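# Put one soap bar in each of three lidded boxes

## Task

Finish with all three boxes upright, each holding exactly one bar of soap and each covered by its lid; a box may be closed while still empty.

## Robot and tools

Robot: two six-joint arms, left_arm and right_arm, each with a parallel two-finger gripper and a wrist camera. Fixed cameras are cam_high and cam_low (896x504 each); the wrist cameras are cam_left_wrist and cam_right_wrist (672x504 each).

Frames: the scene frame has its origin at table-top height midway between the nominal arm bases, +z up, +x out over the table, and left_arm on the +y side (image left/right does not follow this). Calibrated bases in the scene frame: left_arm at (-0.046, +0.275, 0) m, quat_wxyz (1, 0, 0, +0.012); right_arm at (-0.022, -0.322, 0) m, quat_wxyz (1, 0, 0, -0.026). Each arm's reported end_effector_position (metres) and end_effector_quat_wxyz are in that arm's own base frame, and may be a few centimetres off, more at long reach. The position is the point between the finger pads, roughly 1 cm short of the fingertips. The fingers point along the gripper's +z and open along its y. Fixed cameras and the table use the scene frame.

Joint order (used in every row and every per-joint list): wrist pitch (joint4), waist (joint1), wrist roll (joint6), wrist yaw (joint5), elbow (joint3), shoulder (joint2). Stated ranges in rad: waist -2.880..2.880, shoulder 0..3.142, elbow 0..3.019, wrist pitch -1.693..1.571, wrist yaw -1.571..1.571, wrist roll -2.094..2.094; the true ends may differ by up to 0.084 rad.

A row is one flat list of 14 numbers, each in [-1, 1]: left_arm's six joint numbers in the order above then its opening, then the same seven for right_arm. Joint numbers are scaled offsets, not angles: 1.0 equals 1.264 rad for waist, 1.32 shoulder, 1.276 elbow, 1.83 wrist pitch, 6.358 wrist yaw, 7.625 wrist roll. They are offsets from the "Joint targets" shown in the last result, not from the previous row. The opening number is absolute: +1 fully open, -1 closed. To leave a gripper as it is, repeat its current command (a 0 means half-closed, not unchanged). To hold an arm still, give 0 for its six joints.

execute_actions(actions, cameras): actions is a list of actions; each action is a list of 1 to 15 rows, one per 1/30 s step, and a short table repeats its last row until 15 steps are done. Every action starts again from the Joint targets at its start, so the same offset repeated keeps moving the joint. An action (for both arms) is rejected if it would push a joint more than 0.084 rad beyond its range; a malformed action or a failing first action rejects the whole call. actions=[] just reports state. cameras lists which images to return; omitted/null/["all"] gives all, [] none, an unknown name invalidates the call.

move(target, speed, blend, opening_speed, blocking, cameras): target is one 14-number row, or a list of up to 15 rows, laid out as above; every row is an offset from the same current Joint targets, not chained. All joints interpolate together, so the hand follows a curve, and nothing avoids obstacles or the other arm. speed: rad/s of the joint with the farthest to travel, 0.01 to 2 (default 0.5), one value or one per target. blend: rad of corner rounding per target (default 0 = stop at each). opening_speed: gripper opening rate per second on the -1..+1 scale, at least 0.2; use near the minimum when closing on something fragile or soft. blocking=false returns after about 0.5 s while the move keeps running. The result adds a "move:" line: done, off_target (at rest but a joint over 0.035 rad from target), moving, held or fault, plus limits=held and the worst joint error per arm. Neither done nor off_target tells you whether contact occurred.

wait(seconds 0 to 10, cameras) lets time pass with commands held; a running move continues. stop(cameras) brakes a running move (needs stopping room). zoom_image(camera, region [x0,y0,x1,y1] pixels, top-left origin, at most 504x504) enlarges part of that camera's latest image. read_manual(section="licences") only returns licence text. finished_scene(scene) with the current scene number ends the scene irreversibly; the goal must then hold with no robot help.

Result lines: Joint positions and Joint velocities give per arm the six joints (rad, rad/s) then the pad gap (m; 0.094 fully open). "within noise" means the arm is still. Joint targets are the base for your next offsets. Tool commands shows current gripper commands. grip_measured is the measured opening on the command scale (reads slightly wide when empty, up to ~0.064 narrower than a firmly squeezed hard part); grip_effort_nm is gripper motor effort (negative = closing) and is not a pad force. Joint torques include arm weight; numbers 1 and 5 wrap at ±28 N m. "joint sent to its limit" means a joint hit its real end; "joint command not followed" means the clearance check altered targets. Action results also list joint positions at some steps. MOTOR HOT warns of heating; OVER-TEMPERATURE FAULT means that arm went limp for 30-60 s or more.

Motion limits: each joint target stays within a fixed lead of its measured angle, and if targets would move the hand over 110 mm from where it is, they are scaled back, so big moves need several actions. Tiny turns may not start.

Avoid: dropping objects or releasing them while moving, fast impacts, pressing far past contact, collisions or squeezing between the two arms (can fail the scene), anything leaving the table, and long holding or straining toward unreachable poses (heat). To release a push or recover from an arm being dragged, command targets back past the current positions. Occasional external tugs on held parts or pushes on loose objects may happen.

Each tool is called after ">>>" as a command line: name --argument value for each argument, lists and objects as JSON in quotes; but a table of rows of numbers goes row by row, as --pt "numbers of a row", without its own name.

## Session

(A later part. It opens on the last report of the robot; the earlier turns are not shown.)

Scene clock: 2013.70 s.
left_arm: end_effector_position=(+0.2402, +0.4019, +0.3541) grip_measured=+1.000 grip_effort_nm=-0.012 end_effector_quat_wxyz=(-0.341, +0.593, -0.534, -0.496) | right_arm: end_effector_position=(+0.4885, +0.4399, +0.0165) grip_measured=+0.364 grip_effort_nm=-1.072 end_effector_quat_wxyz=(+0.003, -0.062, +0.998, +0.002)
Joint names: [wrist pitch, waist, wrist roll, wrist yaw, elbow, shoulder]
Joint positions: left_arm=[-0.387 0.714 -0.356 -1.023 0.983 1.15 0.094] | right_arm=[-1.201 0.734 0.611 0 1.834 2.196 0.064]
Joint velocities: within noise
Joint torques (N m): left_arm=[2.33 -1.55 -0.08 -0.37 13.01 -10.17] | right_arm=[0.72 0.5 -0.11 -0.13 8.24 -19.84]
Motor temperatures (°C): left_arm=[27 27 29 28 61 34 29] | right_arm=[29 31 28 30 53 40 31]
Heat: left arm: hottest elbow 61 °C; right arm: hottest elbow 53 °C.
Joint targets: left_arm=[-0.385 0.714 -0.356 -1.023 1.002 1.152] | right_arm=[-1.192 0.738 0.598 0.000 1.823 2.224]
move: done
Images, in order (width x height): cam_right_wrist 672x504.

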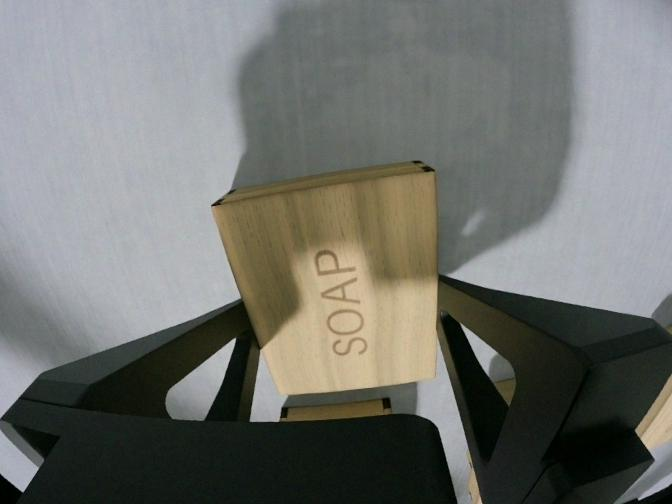

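>>> move --pt "0 0 0 0 0 0 1 -0.0153 0 0 0 0.0447 -0.022 0.15" --pt "0 0 0 0 0 0 1 -0.1 0 0 0 0.1277 -0.0561 0.15" --pt "0 0 0 0 0 0 1 -0.0038 0.1036 0.018 0 -0.1928 -0.2136 0.15" --speed '[0.07,0.15,0.25]' --blend 0.01 --cameras '["cam_right_wrist","cam_high"]'

>>> zoom_image --camera "cam_high" --region '[390, 190, 450, 244]'

Scene clock: 2036.03 s.
left_arm: end_effector_position=(+0.2402, +0.4019, +0.3541) grip_measured=+1.000 grip_effort_nm=-0.007 end_effector_quat_wxyz=(-0.341, +0.593, -0.534, -0.496) | right_arm: end_effector_position=(+0.3775, +0.4428, +0.0695) grip_measured=+0.364 grip_effort_nm=-1.082 end_effector_quat_wxyz=(-0.004, -0.072, +0.997, -0.004)
Joint names: [wrist pitch, waist, wrist roll, wrist yaw, elbow, shoulder]
Joint positions: left_arm=[-0.387 0.714 -0.356 -1.023 0.983 1.15 0.094] | right_arm=[-1.208 0.866 0.721 0 1.588 1.962 0.064]
Joint velocities: within noise
Joint torques (N m): left_arm=[2.33 -1.55 -0.08 -0.37 13.01 -10.17] | right_arm=[0.64 0.44 0.15 -0.12 8.2 -20.54]
Motor temperatures (°C): left_arm=[27 27 29 28 61 34 29] | right_arm=[29 31 28 30 50 41 32]
Heat: left arm: hottest elbow 61 °C; right arm: hottest elbow 50 °C.
Joint targets: left_arm=[-0.385 0.714 -0.356 -1.023 1.002 1.152] | right_arm=[-1.199 0.870 0.735 0.000 1.577 1.942]
move: done
Images, in order (width x height): cam_high 896x504, cam_right_wrist 672x504.

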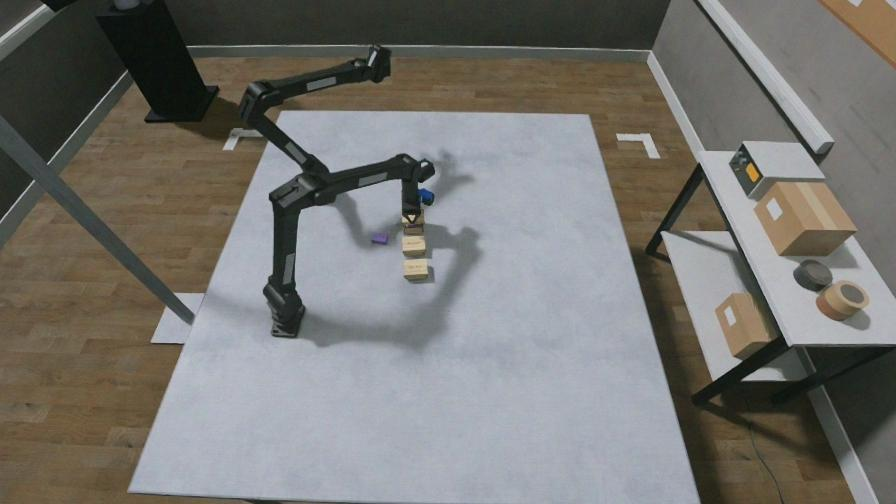

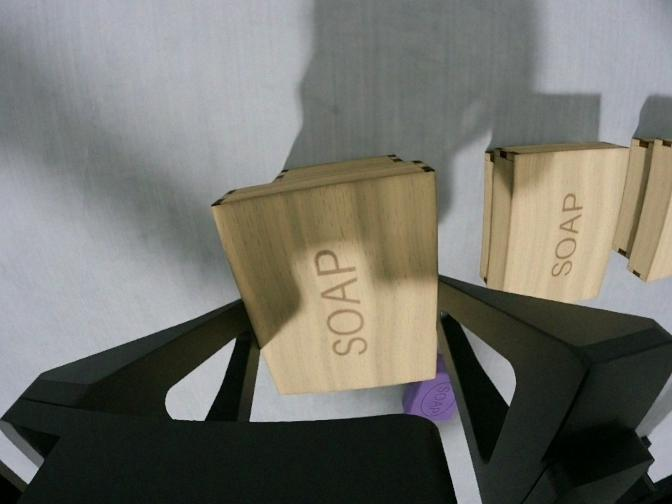

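Scaled by 8.400 from the camera's 896x504 image, which has a finer 1280x720 frame.

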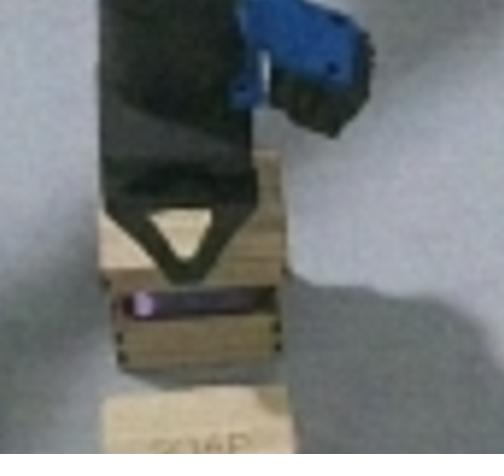

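>>> zoom_image --camera "cam_right_wrist" --region '[200, 130, 450, 240]'

Scaled by 2.016 from the camera's 672x504 image, which has a finer 960x720 frame.

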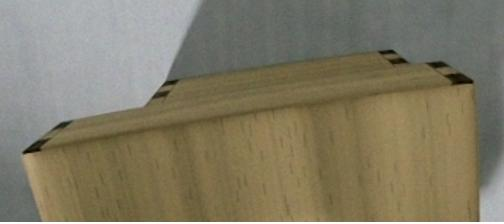

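>>> move --target '[0,0,0,0,0,0,1,0.0246,-0.0095,0.0017,0,-0.0188,0.039,0.15]' --speed 0.07 --cameras '["cam_right_wrist","cam_high"]'

>>> zoom_image --camera "cam_high" --region '[390, 190, 450, 244]'

Scene clock: 2070.83 s.
left_arm: end_effector_position=(+0.2402, +0.4019, +0.3541) grip_measured=+1.000 grip_effort_nm=-0.002 end_effector_quat_wxyz=(-0.341, +0.593, -0.534, -0.496) | right_arm: end_effector_position=(+0.3784, +0.4432, +0.0573) grip_measured=+0.364 grip_effort_nm=-1.077 end_effector_quat_wxyz=(+0.001, -0.065, +0.998, +0.001)
Joint names: [wrist pitch, waist, wrist roll, wrist yaw, elbow, shoulder]
Joint positions: left_arm=[-0.387 0.714 -0.356 -1.023 0.983 1.15 0.094] | right_arm=[-1.164 0.865 0.734 0 1.563 1.968 0.064]
Joint velocities: within noise
Joint torques (N m): left_arm=[2.35 -1.55 -0.08 -0.38 13.01 -10.17] | right_arm=[0.65 -0.62 0.17 -0.12 8.08 -16.62]
Motor temperatures (°C): left_arm=[27 27 29 28 61 34 29] | right_arm=[29 31 28 30 50 42 32]
Heat: left arm: hottest elbow 61 °C; right arm: hottest elbow 50 °C.
Joint targets: left_arm=[-0.385 0.714 -0.356 -1.023 1.002 1.152] | right_arm=[-1.154 0.858 0.748 0.000 1.553 1.994]
move: done
Images, in order (width x height): cam_high 896x504, cam_right_wrist 672x504.

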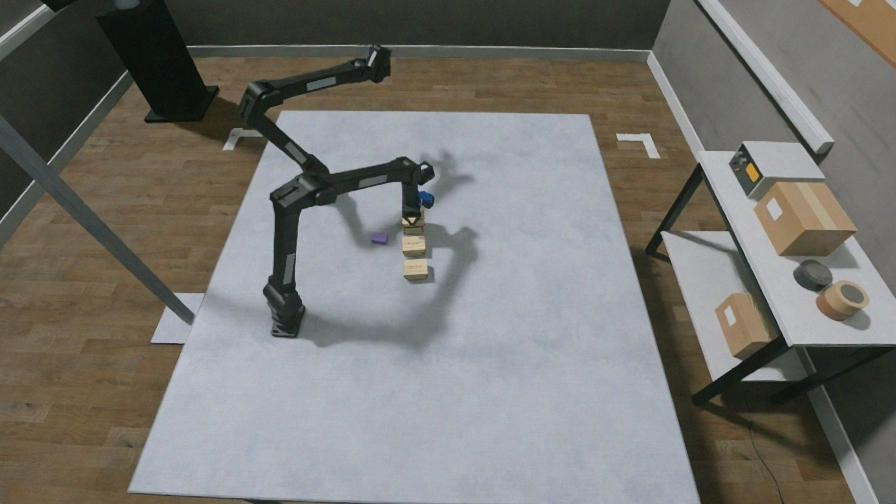

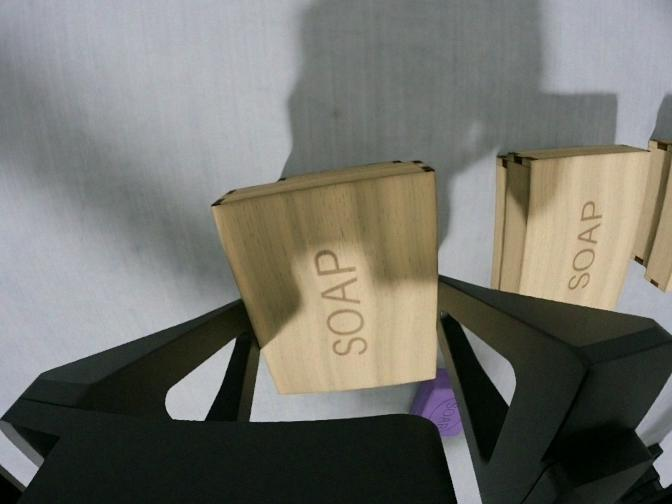

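Scaled by 8.400 from the camera's 896x504 image, which has a finer 1280x720 frame.

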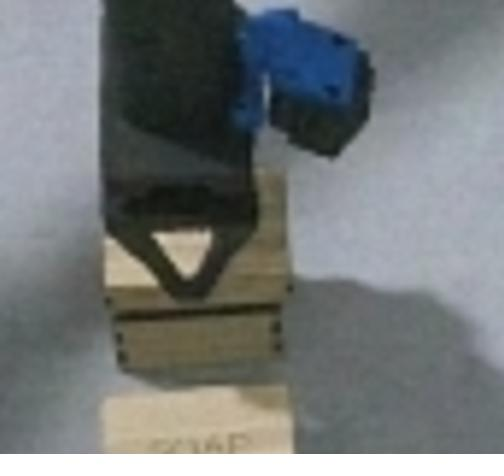

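>>> move --target '[0,0,0,0,0,0,1,0.0104,-0.0024,0,0,-0.011,0.011,0.15]' --speed 0.03 --cameras '["cam_high"]'

>>> zoom_image --camera "cam_high" --region '[390, 190, 450, 244]'

Scene clock: 2082.27 s.
left_arm: end_effector_position=(+0.2402, +0.4019, +0.3541) grip_measured=+1.000 grip_effort_nm=-0.012 end_effector_quat_wxyz=(-0.341, +0.593, -0.534, -0.496) | right_arm: end_effector_position=(+0.3792, +0.4425, +0.0510) grip_measured=+0.364 grip_effort_nm=-1.072 end_effector_quat_wxyz=(+0.001, -0.064, +0.998, +0.001)
Joint names: [wrist pitch, waist, wrist roll, wrist yaw, elbow, shoulder]
Joint positions: left_arm=[-0.387 0.714 -0.356 -1.023 0.983 1.15 0.094] | right_arm=[-1.149 0.863 0.735 0 1.556 1.974 0.064]
Joint velocities: within noise
Joint torques (N m): left_arm=[2.36 -1.61 -0.08 -0.37 13.01 -10.17] | right_arm=[0.87 -0.67 0.13 -0.12 7.51 -16.32]
Motor temperatures (°C): left_arm=[27 27 29 28 61 34 29] | right_arm=[29 31 28 30 49 41 32]
Heat: left arm: hottest elbow 61 °C; right arm: hottest elbow 49 °C.
Joint targets: left_arm=[-0.385 0.714 -0.356 -1.023 1.002 1.152] | right_arm=[-1.135 0.855 0.748 0.000 1.539 2.008]
move: done
Images, in order (width x height): cam_high 896x504.

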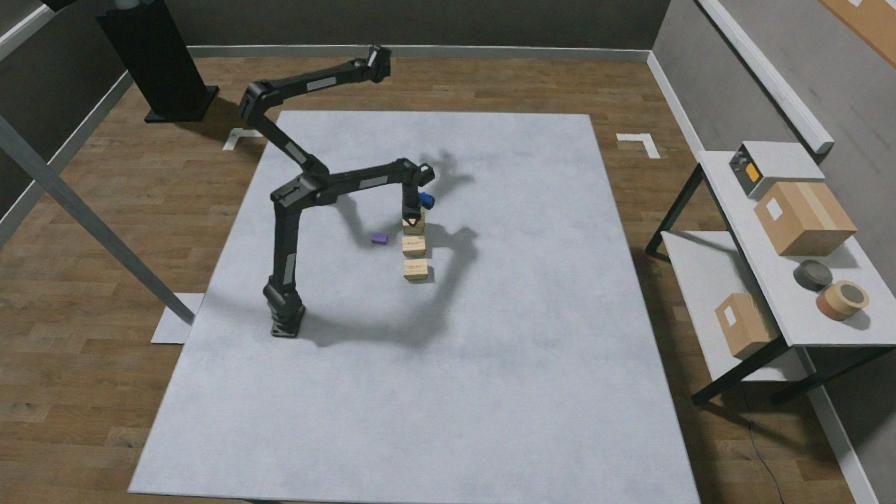

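Scaled by 8.400 from the camera's 896x504 image, which has a finer 1280x720 frame.

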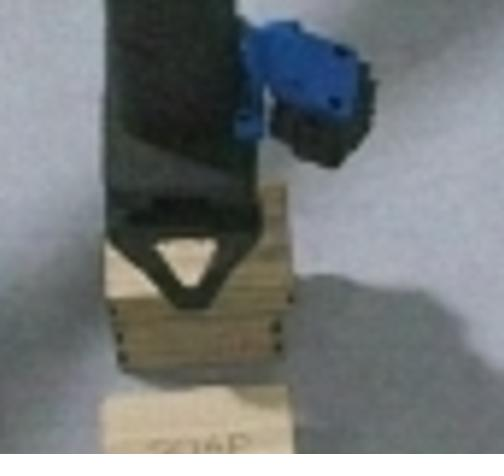

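>>> move --target '[0,0,0,0,0,0,1,0.005,0,0,0,-0.006,0.009,0.15]' --speed 0.03 --cameras '["cam_right_wrist","cam_high"]'

>>> zoom_image --camera "cam_high" --region '[390, 190, 450, 244]'

>>> zoom_image --camera "cam_right_wrist" --region '[200, 130, 450, 240]'

Scene clock: 2091.60 s.
left_arm: end_effector_position=(+0.2402, +0.4019, +0.3541) grip_measured=+1.000 grip_effort_nm=-0.007 end_effector_quat_wxyz=(-0.341, +0.593, -0.534, -0.496) | right_arm: end_effector_position=(+0.3791, +0.4424, +0.0504) grip_measured=+0.364 grip_effort_nm=-1.072 end_effector_quat_wxyz=(+0.001, -0.064, +0.998, +0.001)
Joint names: [wrist pitch, waist, wrist roll, wrist yaw, elbow, shoulder]
Joint positions: left_arm=[-0.387 0.714 -0.356 -1.023 0.983 1.15 0.094] | right_arm=[-1.147 0.863 0.735 0 1.554 1.974 0.064]
Joint velocities: within noise
Joint torques (N m): left_arm=[2.35 -1.55 -0.08 -0.37 13.03 -10.11] | right_arm=[1.14 -0.67 0.13 -0.12 7.02 -15.38]
Motor temperatures (°C): left_arm=[27 27 29 28 61 34 29] | right_arm=[29 31 28 30 49 40 32]
Heat: left arm: hottest elbow 61 °C; right arm: hottest elbow 49 °C.
Joint targets: left_arm=[-0.385 0.714 -0.356 -1.023 1.002 1.152] | right_arm=[-1.126 0.855 0.748 0.000 1.532 2.020]
move: off_target (right_arm); right_arm: the shoulder is farthest, 0.045 rad from its target
Images, in order (width x height): cam_high 896x504, cam_right_wrist 672x504.

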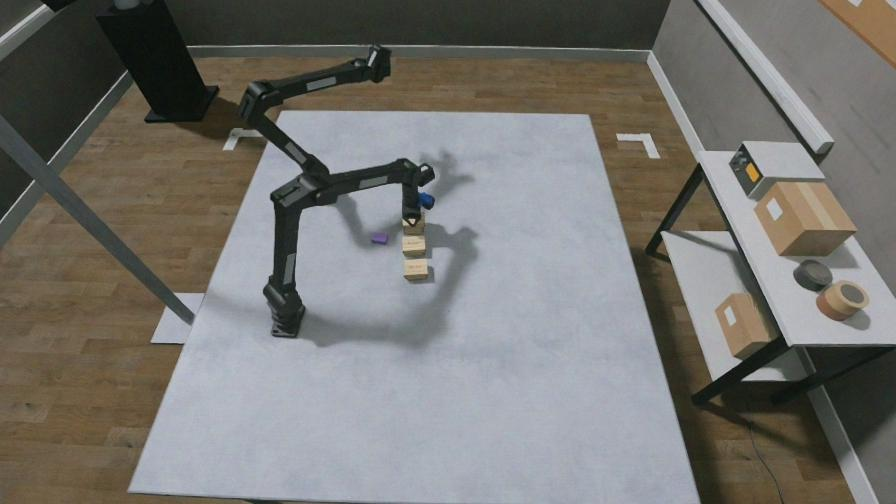

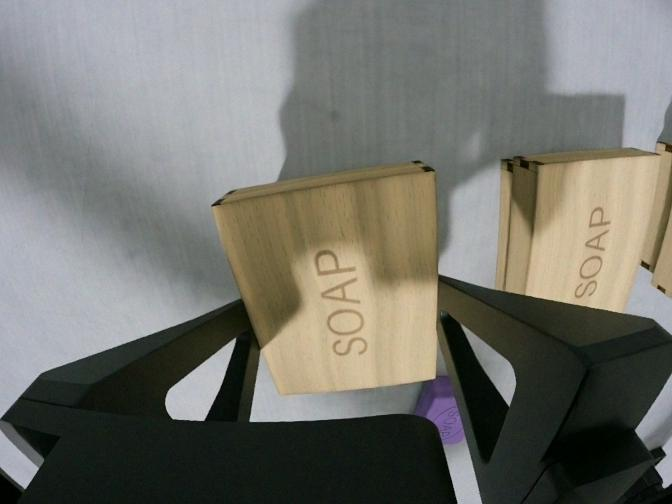

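Scaled by 8.400 from the camera's 896x504 image, which has a finer 1280x720 frame.

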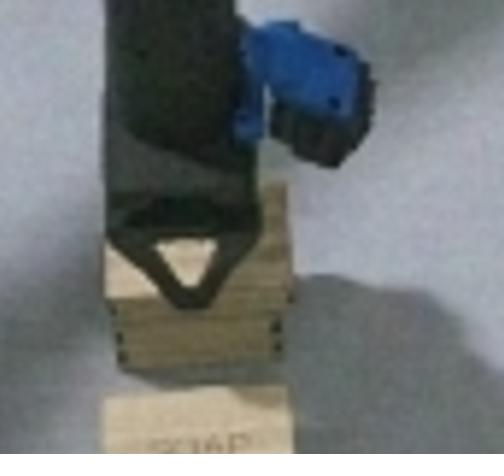

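Scaled by 2.016 from the camera's 672x504 image, which has a finer 960x720 frame.

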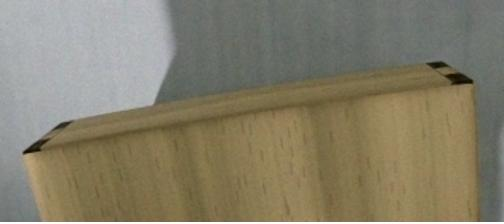

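>>> move --target '[0,0,0,0,0,0,1,0,-0.009,0,0,0,0,0.15]' --speed 0.03 --cameras '["cam_high"]'

Scene clock: 2104.93 s.
left_arm: end_effector_position=(+0.2402, +0.4019, +0.3541) grip_measured=+1.000 grip_effort_nm=-0.007 end_effector_quat_wxyz=(-0.341, +0.593, -0.534, -0.496) | right_arm: end_effector_position=(+0.3799, +0.4421, +0.0504) grip_measured=+0.364 grip_effort_nm=-1.082 end_effector_quat_wxyz=(+0.001, -0.063, +0.998, +0.002)
Joint names: [wrist pitch, waist, wrist roll, wrist yaw, elbow, shoulder]
Joint positions: left_arm=[-0.387 0.714 -0.356 -1.023 0.983 1.15 0.094] | right_arm=[-1.146 0.861 0.736 -0.002 1.554 1.974 0.064]
Joint velocities: within noise
Joint torques (N m): left_arm=[2.36 -1.49 -0.08 -0.37 13.01 -10.11] | right_arm=[1.07 -1.38 0.11 -0.01 7.01 -15.38]
Motor temperatures (°C): left_arm=[27 27 29 28 61 34 29] | right_arm=[29 31 28 30 48 39 32]
Heat: left arm: hottest elbow 61 °C; right arm: hottest elbow 48 °C.
Joint targets: left_arm=[-0.385 0.714 -0.356 -1.023 1.002 1.152] | right_arm=[-1.126 0.843 0.748 0.001 1.532 2.020]
move: off_target (right_arm); right_arm: the shoulder is farthest, 0.046 rad from its target
Images, in order (width x height): cam_high 896x504.

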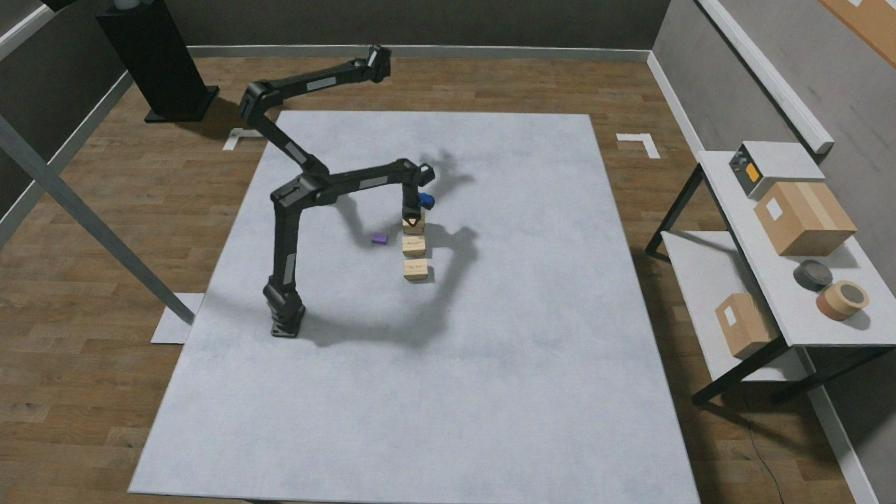

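>>> move --pt "0 0 0 0 0 0 1 0 -0.006 0 0 0 0 0.15" --pt "0 0 0 0 0 0 1 0 0.03 0 0 0 0 0.15" --speed 0.03 --cameras '["cam_high"]'

>>> zoom_image --camera "cam_high" --region '[390, 190, 450, 244]'

Scene clock: 2113.67 s.
left_arm: end_effector_position=(+0.2402, +0.4019, +0.3541) grip_measured=+1.000 grip_effort_nm=-0.002 end_effector_quat_wxyz=(-0.341, +0.593, -0.534, -0.496) | right_arm: end_effector_position=(+0.3785, +0.4440, +0.0504) grip_measured=+0.364 grip_effort_nm=-1.077 end_effector_quat_wxyz=(+0.003, -0.063, +0.998, +0.002)
Joint names: [wrist pitch, waist, wrist roll, wrist yaw, elbow, shoulder]
Joint positions: left_arm=[-0.387 0.714 -0.356 -1.023 0.983 1.15 0.094] | right_arm=[-1.144 0.866 0.741 0.002 1.554 1.974 0.064]
Joint velocities: within noise
Joint torques (N m): left_arm=[2.36 -1.55 -0.08 -0.37 13.01 -10.17] | right_arm=[1.03 1.44 0.08 -0.2 7.01 -15.38]
Motor temperatures (°C): left_arm=[27 27 29 28 61 33 29] | right_arm=[29 31 28 30 48 38 32]
Heat: left arm: hottest elbow 61 °C; right arm: hottest elbow 48 °C.
Joint targets: left_arm=[-0.385 0.714 -0.356 -1.023 1.002 1.152] | right_arm=[-1.126 0.881 0.748 0.000 1.532 2.020]
move: off_target (right_arm); right_arm: the shoulder is farthest, 0.046 rad from its target
Images, in order (width x height): cam_high 896x504.

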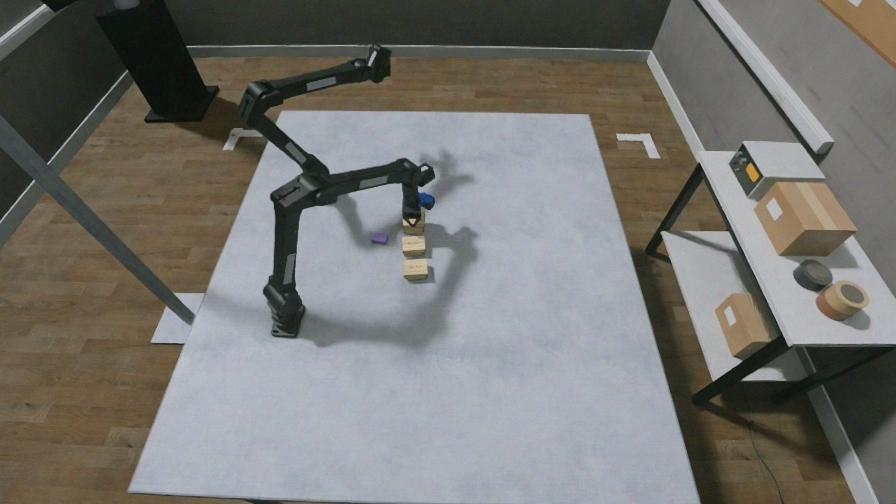

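Scaled by 8.400 from the camera's 896x504 image, which has a finer 1280x720 frame.

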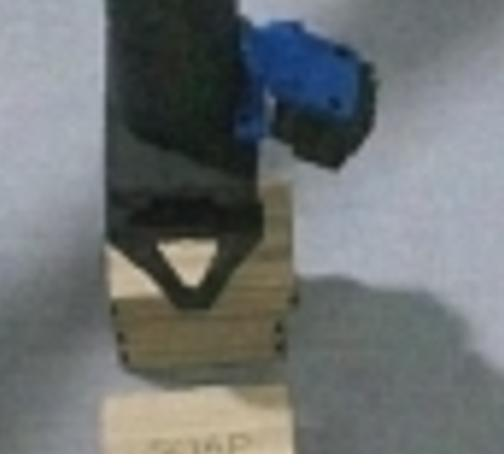

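>>> move --pt "0 0 0 0 0 0 1 0 -0.006 -0.0045 0 0 0 0.15" --pt "0 0 0 0 0 0 1 0 -0.03 -0.0045 0 0 0 0.15" --speed 0.03 --cameras '["cam_high","cam_right_wrist"]'

>>> zoom_image --camera "cam_high" --region '[390, 190, 450, 244]'

Scene clock: 2129.10 s.
left_arm: end_effector_position=(+0.2402, +0.4019, +0.3541) grip_measured=+1.000 grip_effort_nm=-0.012 end_effector_quat_wxyz=(-0.341, +0.593, -0.534, -0.496) | right_arm: end_effector_position=(+0.3806, +0.4424, +0.0504) grip_measured=+0.364 grip_effort_nm=-1.082 end_effector_quat_wxyz=(+0.002, -0.065, +0.998, +0.003)
Joint names: [wrist pitch, waist, wrist roll, wrist yaw, elbow, shoulder]
Joint positions: left_arm=[-0.387 0.714 -0.356 -1.023 0.983 1.15 0.094] | right_arm=[-1.143 0.861 0.73 -0.001 1.554 1.974 0.064]
Joint velocities: within noise
Joint torques (N m): left_arm=[2.35 -1.55 -0.08 -0.37 13.03 -10.11] | right_arm=[0.99 -1.55 -0.14 -0.06 7.01 -15.38]
Motor temperatures (°C): left_arm=[27 27 29 28 61 33 29] | right_arm=[29 31 28 30 48 37 32]
Heat: left arm: hottest elbow 61 °C; right arm: hottest elbow 48 °C.
Joint targets: left_arm=[-0.385 0.714 -0.356 -1.023 1.002 1.152] | right_arm=[-1.126 0.843 0.714 0.000 1.532 2.020]
move: off_target (right_arm); right_arm: the shoulder is farthest, 0.046 rad from its target
Images, in order (width x height): cam_high 896x504, cam_right_wrist 672x504.

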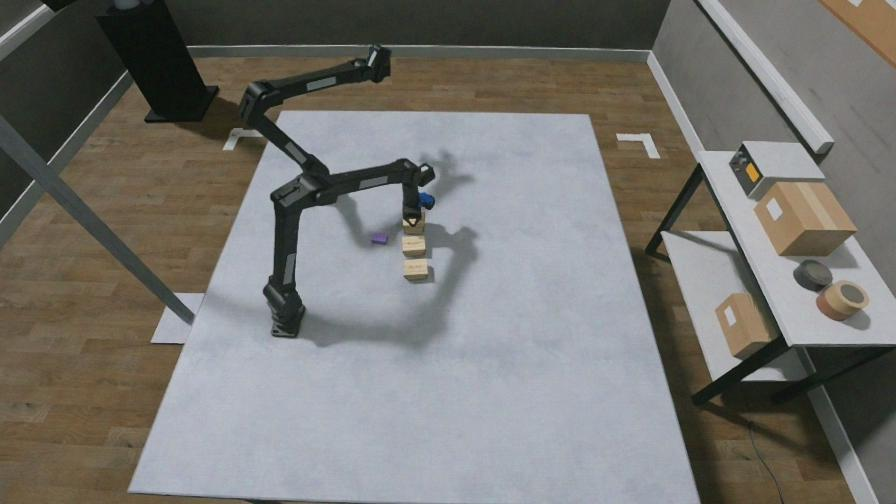

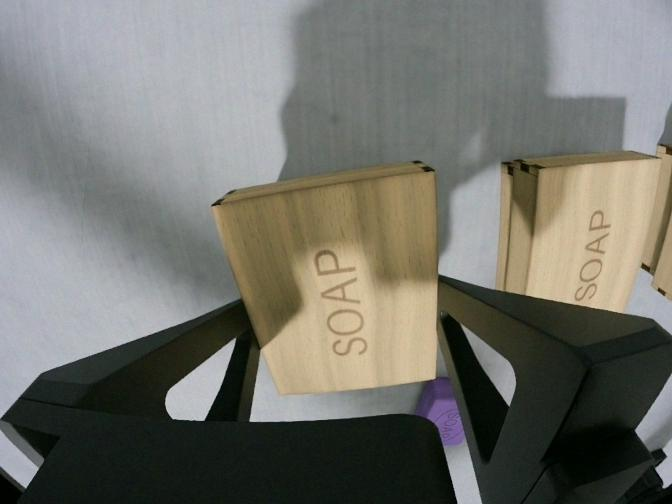

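Scaled by 8.400 from the camera's 896x504 image, which has a finer 1280x720 frame.

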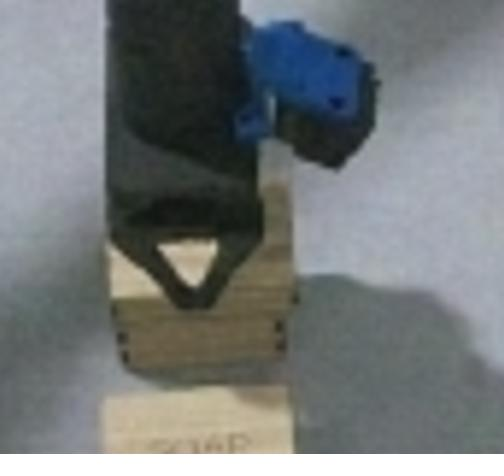

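>>> move --target '[0,0,0,0,0,0,1,0,0.0095,0,0,0,-0.008,0.15]' --speed 0.05 --cameras '["cam_low","cam_high"]'

>>> zoom_image --camera "cam_low" --region '[485, 245, 565, 295]'

>>> zoom_image --camera "cam_high" --region '[395, 205, 435, 239]'

Scene clock: 2143.83 s.
left_arm: end_effector_position=(+0.2402, +0.4019, +0.3541) grip_measured=+1.000 grip_effort_nm=-0.012 end_effector_quat_wxyz=(-0.341, +0.593, -0.534, -0.496) | right_arm: end_effector_position=(+0.3806, +0.4424, +0.0504) grip_measured=+0.364 grip_effort_nm=-1.077 end_effector_quat_wxyz=(+0.002, -0.065, +0.998, +0.003)
Joint names: [wrist pitch, waist, wrist roll, wrist yaw, elbow, shoulder]
Joint positions: left_arm=[-0.387 0.714 -0.356 -1.023 0.983 1.15 0.094] | right_arm=[-1.143 0.861 0.73 -0.001 1.554 1.974 0.064]
Joint velocities: within noise
Joint torques (N m): left_arm=[2.35 -1.61 -0.08 -0.37 13.01 -10.11] | right_arm=[0.99 -0.44 -0.14 -0.05 6.99 -16.21]
Motor temperatures (°C): left_arm=[27 27 29 28 61 33 29] | right_arm=[29 31 28 30 48 37 33]
Heat: left arm: hottest elbow 61 °C; right arm: hottest elbow 48 °C.
Joint targets: left_arm=[-0.385 0.714 -0.356 -1.023 1.002 1.152] | right_arm=[-1.126 0.855 0.714 0.000 1.532 2.010]
move: done
Images, in order (width x height): cam_high 896x504, cam_low 896x504.

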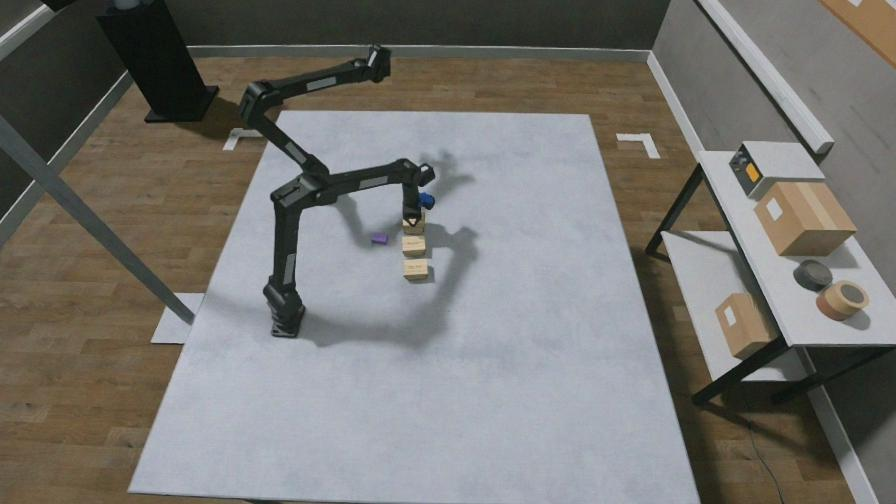

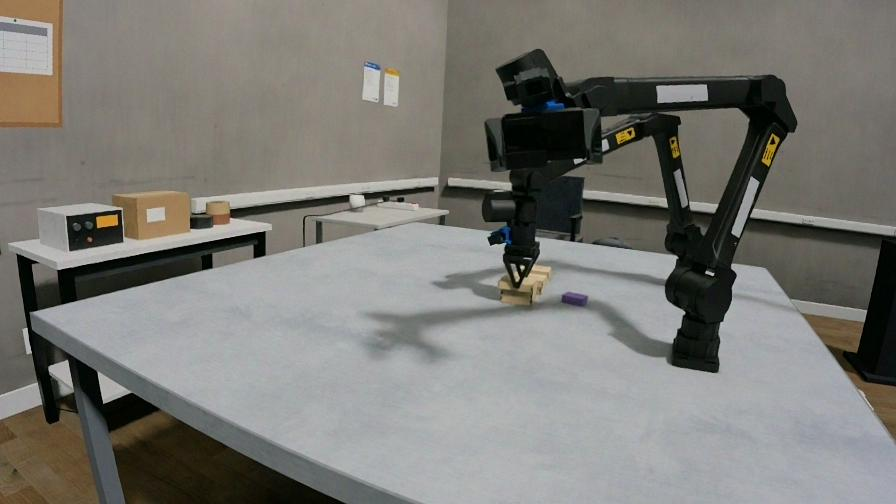

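Scaled by 6.300 from the camera's 896x504 image, which has a finer 1280x720 frame.

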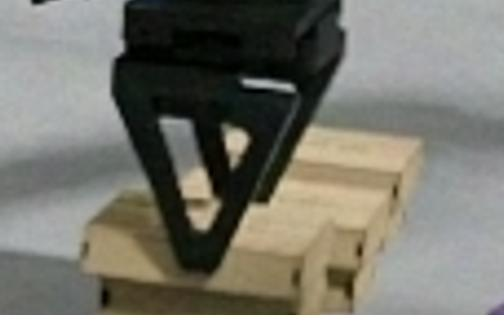

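Scaled by 12.600 from the camera's 896x504 image, which has a finer 1280x720 frame.

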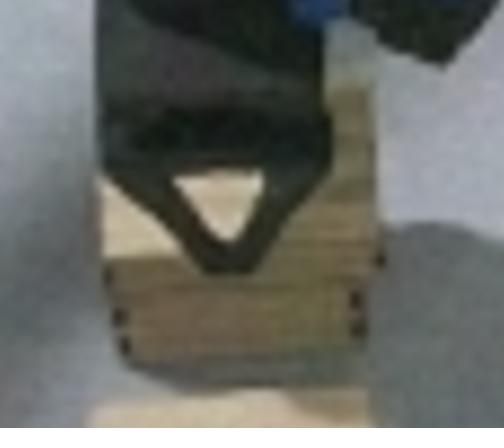

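>>> zoom_image --camera "cam_low" --region '[492, 268, 556, 308]'

Scaled by 7.875 from the camera's 896x504 image, which has a finer 1280x720 frame.

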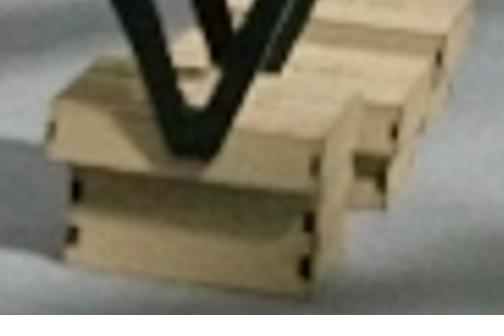

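>>> move --target '[0,0,0,0,0,0,1,0.0027,0.003,0,0,-0.0115,-0.002,0.15]' --speed 0.02 --cameras '["cam_low","cam_high"]'

>>> zoom_image --camera "cam_low" --region '[492, 268, 556, 308]'

>>> zoom_image --camera "cam_high" --region '[395, 205, 435, 239]'

Scene clock: 2172.20 s.
left_arm: end_effector_position=(+0.2402, +0.4019, +0.3541) grip_measured=+1.000 grip_effort_nm=-0.002 end_effector_quat_wxyz=(-0.341, +0.593, -0.534, -0.496) | right_arm: end_effector_position=(+0.3803, +0.4421, +0.0500) grip_measured=+0.364 grip_effort_nm=-1.082 end_effector_quat_wxyz=(+0.003, -0.065, +0.998, +0.004)
Joint names: [wrist pitch, waist, wrist roll, wrist yaw, elbow, shoulder]
Joint positions: left_arm=[-0.387 0.714 -0.356 -1.023 0.983 1.15 0.094] | right_arm=[-1.139 0.861 0.73 -0.001 1.55 1.973 0.064]
Joint velocities: within noise
Joint torques (N m): left_arm=[2.36 -1.55 -0.08 -0.37 13.03 -10.17] | right_arm=[1.02 -0.09 -0.13 -0.05 6.09 -16.62]
Motor temperatures (°C): left_arm=[27 27 29 28 61 33 29] | right_arm=[29 31 28 30 47 37 33]
Heat: left arm: hottest elbow 61 °C; right arm: hottest elbow 47 °C.
Joint targets: left_arm=[-0.385 0.714 -0.356 -1.023 1.002 1.152] | right_arm=[-1.121 0.859 0.714 0.000 1.517 2.007]
move: done
Images, in order (width x height): cam_high 896x504, cam_low 896x504.

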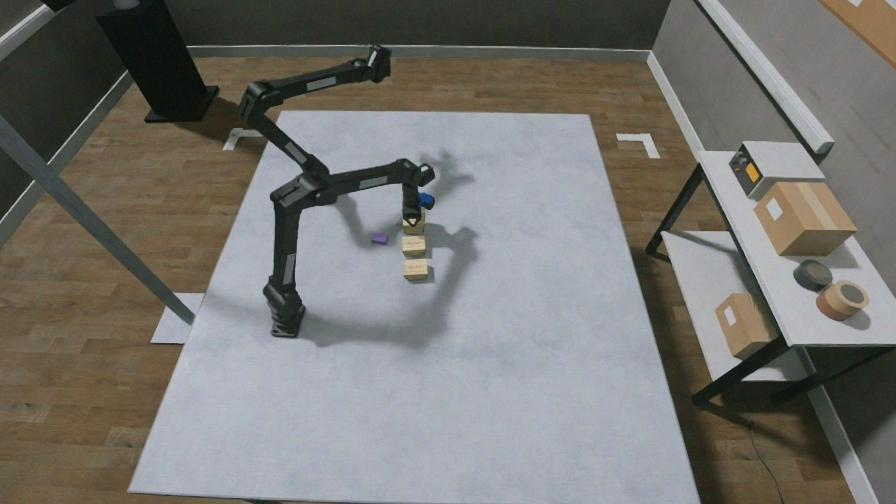

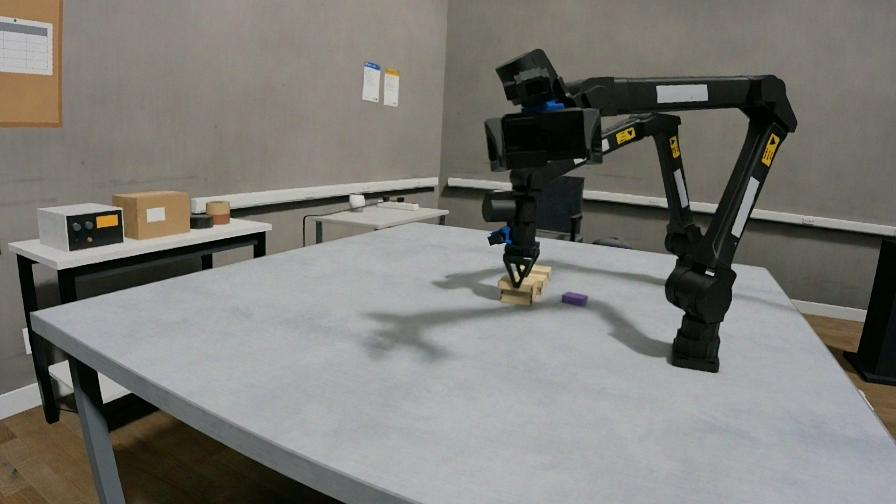

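Scaled by 7.875 from the camera's 896x504 image, which has a finer 1280x720 frame.

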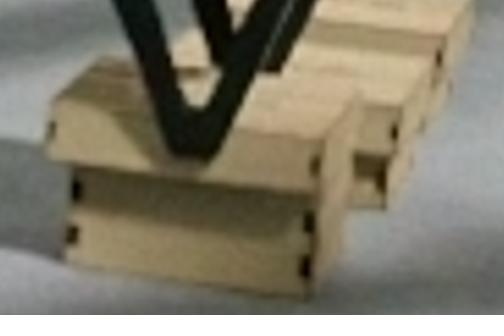

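Scaled by 12.600 from the camera's 896x504 image, which has a finer 1280x720 frame.

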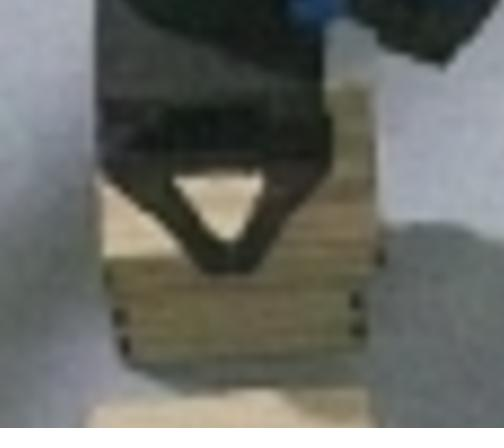

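>>> move --target '[0,0,0,0,0,0,1,0,-0.024,0,0,0,0.0,0.15]' --speed 0.03 --cameras '["cam_low","cam_high"]'

>>> zoom_image --camera "cam_low" --region '[492, 268, 556, 308]'

>>> zoom_image --camera "cam_high" --region '[395, 205, 435, 239]'

Scene clock: 2191.00 s.
left_arm: end_effector_position=(+0.2402, +0.4019, +0.3541) grip_measured=+1.000 grip_effort_nm=-0.007 end_effector_quat_wxyz=(-0.341, +0.593, -0.534, -0.496) | right_arm: end_effector_position=(+0.3812, +0.4413, +0.0501) grip_measured=+0.364 grip_effort_nm=-1.082 end_effector_quat_wxyz=(+0.001, -0.064, +0.998, +0.006)
Joint names: [wrist pitch, waist, wrist roll, wrist yaw, elbow, shoulder]
Joint positions: left_arm=[-0.387 0.714 -0.356 -1.023 0.983 1.15 0.094] | right_arm=[-1.139 0.857 0.729 -0.008 1.55 1.972 0.064]
Joint velocities: within noise
Joint torques (N m): left_arm=[2.36 -1.61 -0.08 -0.37 13.01 -10.11] | right_arm=[1.02 -2.73 -0.13 0.23 6.13 -16.26]
Motor temperatures (°C): left_arm=[27 27 29 28 61 33 29] | right_arm=[29 31 28 30 47 38 33]
Heat: left arm: hottest elbow 61 °C; right arm: hottest elbow 47 °C.
Joint targets: left_arm=[-0.385 0.714 -0.356 -1.023 1.002 1.152] | right_arm=[-1.121 0.828 0.714 0.000 1.517 2.007]
move: done
Images, in order (width x height): cam_high 896x504, cam_low 896x504.

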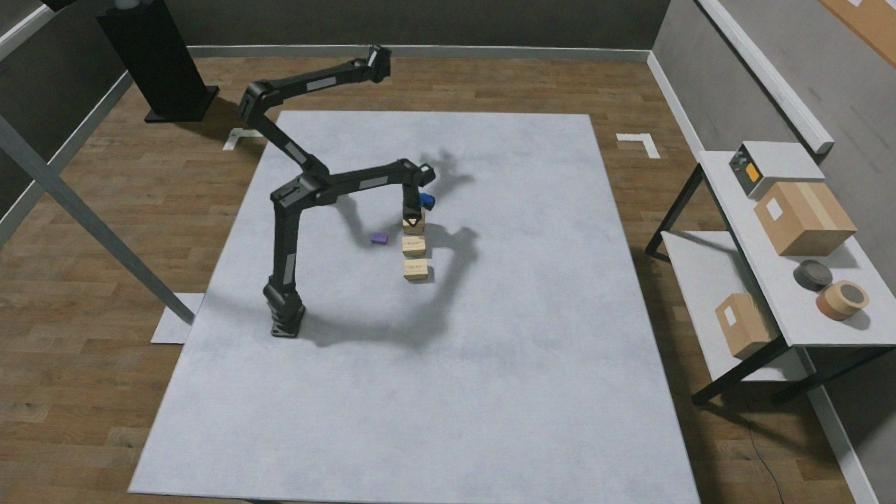

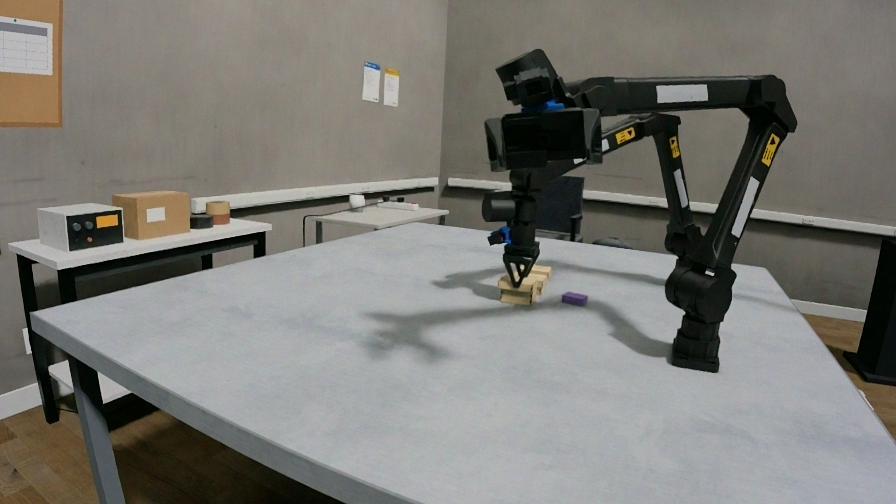

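Scaled by 7.875 from the camera's 896x504 image, which has a finer 1280x720 frame.

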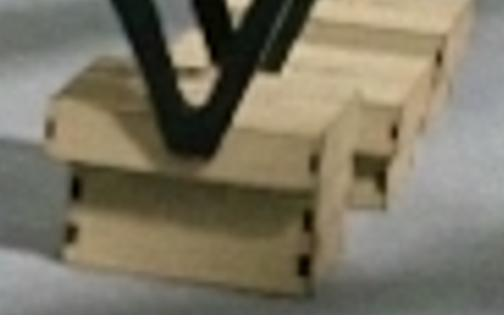

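Scaled by 12.600 from the camera's 896x504 image, which has a finer 1280x720 frame.

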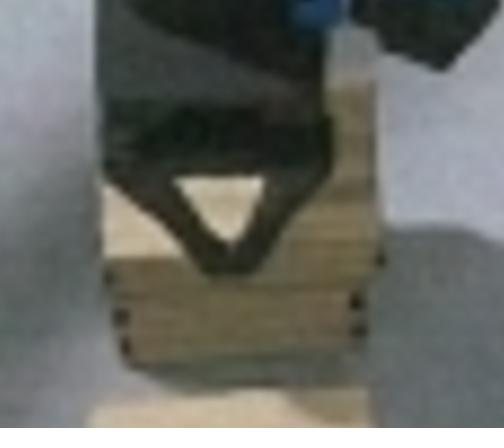

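>>> move --pt "0 0 0 0 0 0 1 0 0.0265 0 0 0 0 0.15" --pt "0 0 0 0 0 0 1 0.004 0.0265 0 0 -0.015 -0.007 0.15" --speed 0.025 --cameras '["cam_low","cam_high"]'

>>> zoom_image --camera "cam_low" --region '[492, 268, 556, 308]'

>>> zoom_image --camera "cam_high" --region '[395, 205, 435, 239]'

Scene clock: 2205.97 s.
left_arm: end_effector_position=(+0.2402, +0.4019, +0.3541) grip_measured=+1.000 grip_effort_nm=-0.012 end_effector_quat_wxyz=(-0.341, +0.593, -0.534, -0.496) | right_arm: end_effector_position=(+0.3806, +0.4414, +0.0503) grip_measured=+0.364 grip_effort_nm=-1.072 end_effector_quat_wxyz=(+0.007, -0.065, +0.998, +0.008)
Joint names: [wrist pitch, waist, wrist roll, wrist yaw, elbow, shoulder]
Joint positions: left_arm=[-0.387 0.714 -0.356 -1.023 0.983 1.15 0.094] | right_arm=[-1.122 0.86 0.729 -0.001 1.537 1.964 0.064]
Joint velocities: within noise
Joint torques (N m): left_arm=[2.37 -1.55 -0.08 -0.37 13.01 -10.17] | right_arm=[0.68 0.26 -0.13 -0.05 5.57 -16.21]
Motor temperatures (°C): left_arm=[27 27 29 28 61 33 29] | right_arm=[29 31 28 30 47 38 33]
Heat: left arm: hottest elbow 61 °C; right arm: hottest elbow 47 °C.
Joint targets: left_arm=[-0.385 0.714 -0.356 -1.023 1.002 1.152] | right_arm=[-1.114 0.862 0.714 0.000 1.498 1.998]
move: off_target (right_arm); right_arm: the elbow is farthest, 0.039 rad from its target
Images, in order (width x height): cam_high 896x504, cam_low 896x504.

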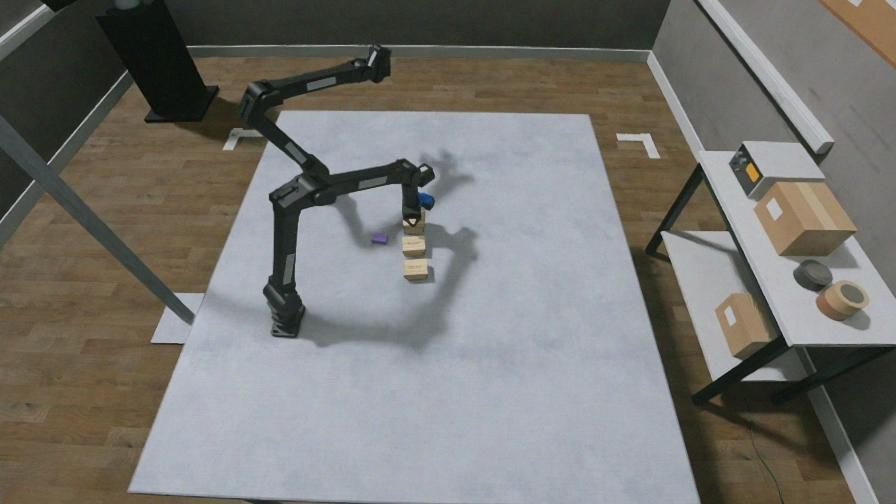

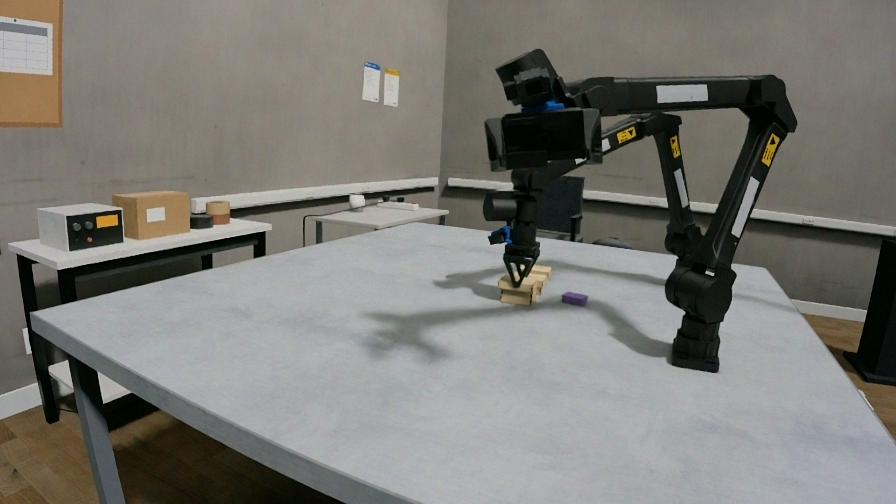

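Scaled by 7.875 from the camera's 896x504 image, which has a finer 1280x720 frame.

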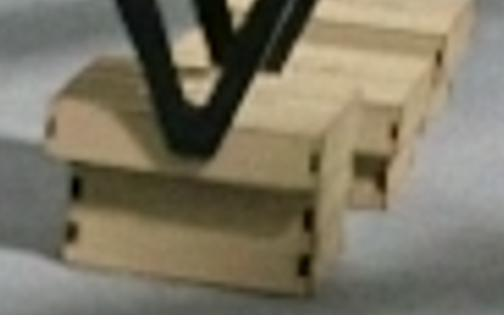

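Scaled by 12.600 from the camera's 896x504 image, which has a finer 1280x720 frame.

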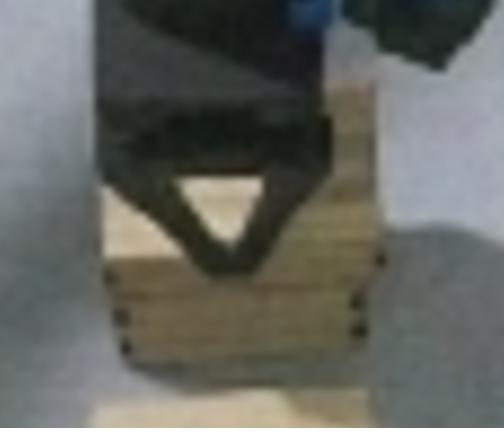

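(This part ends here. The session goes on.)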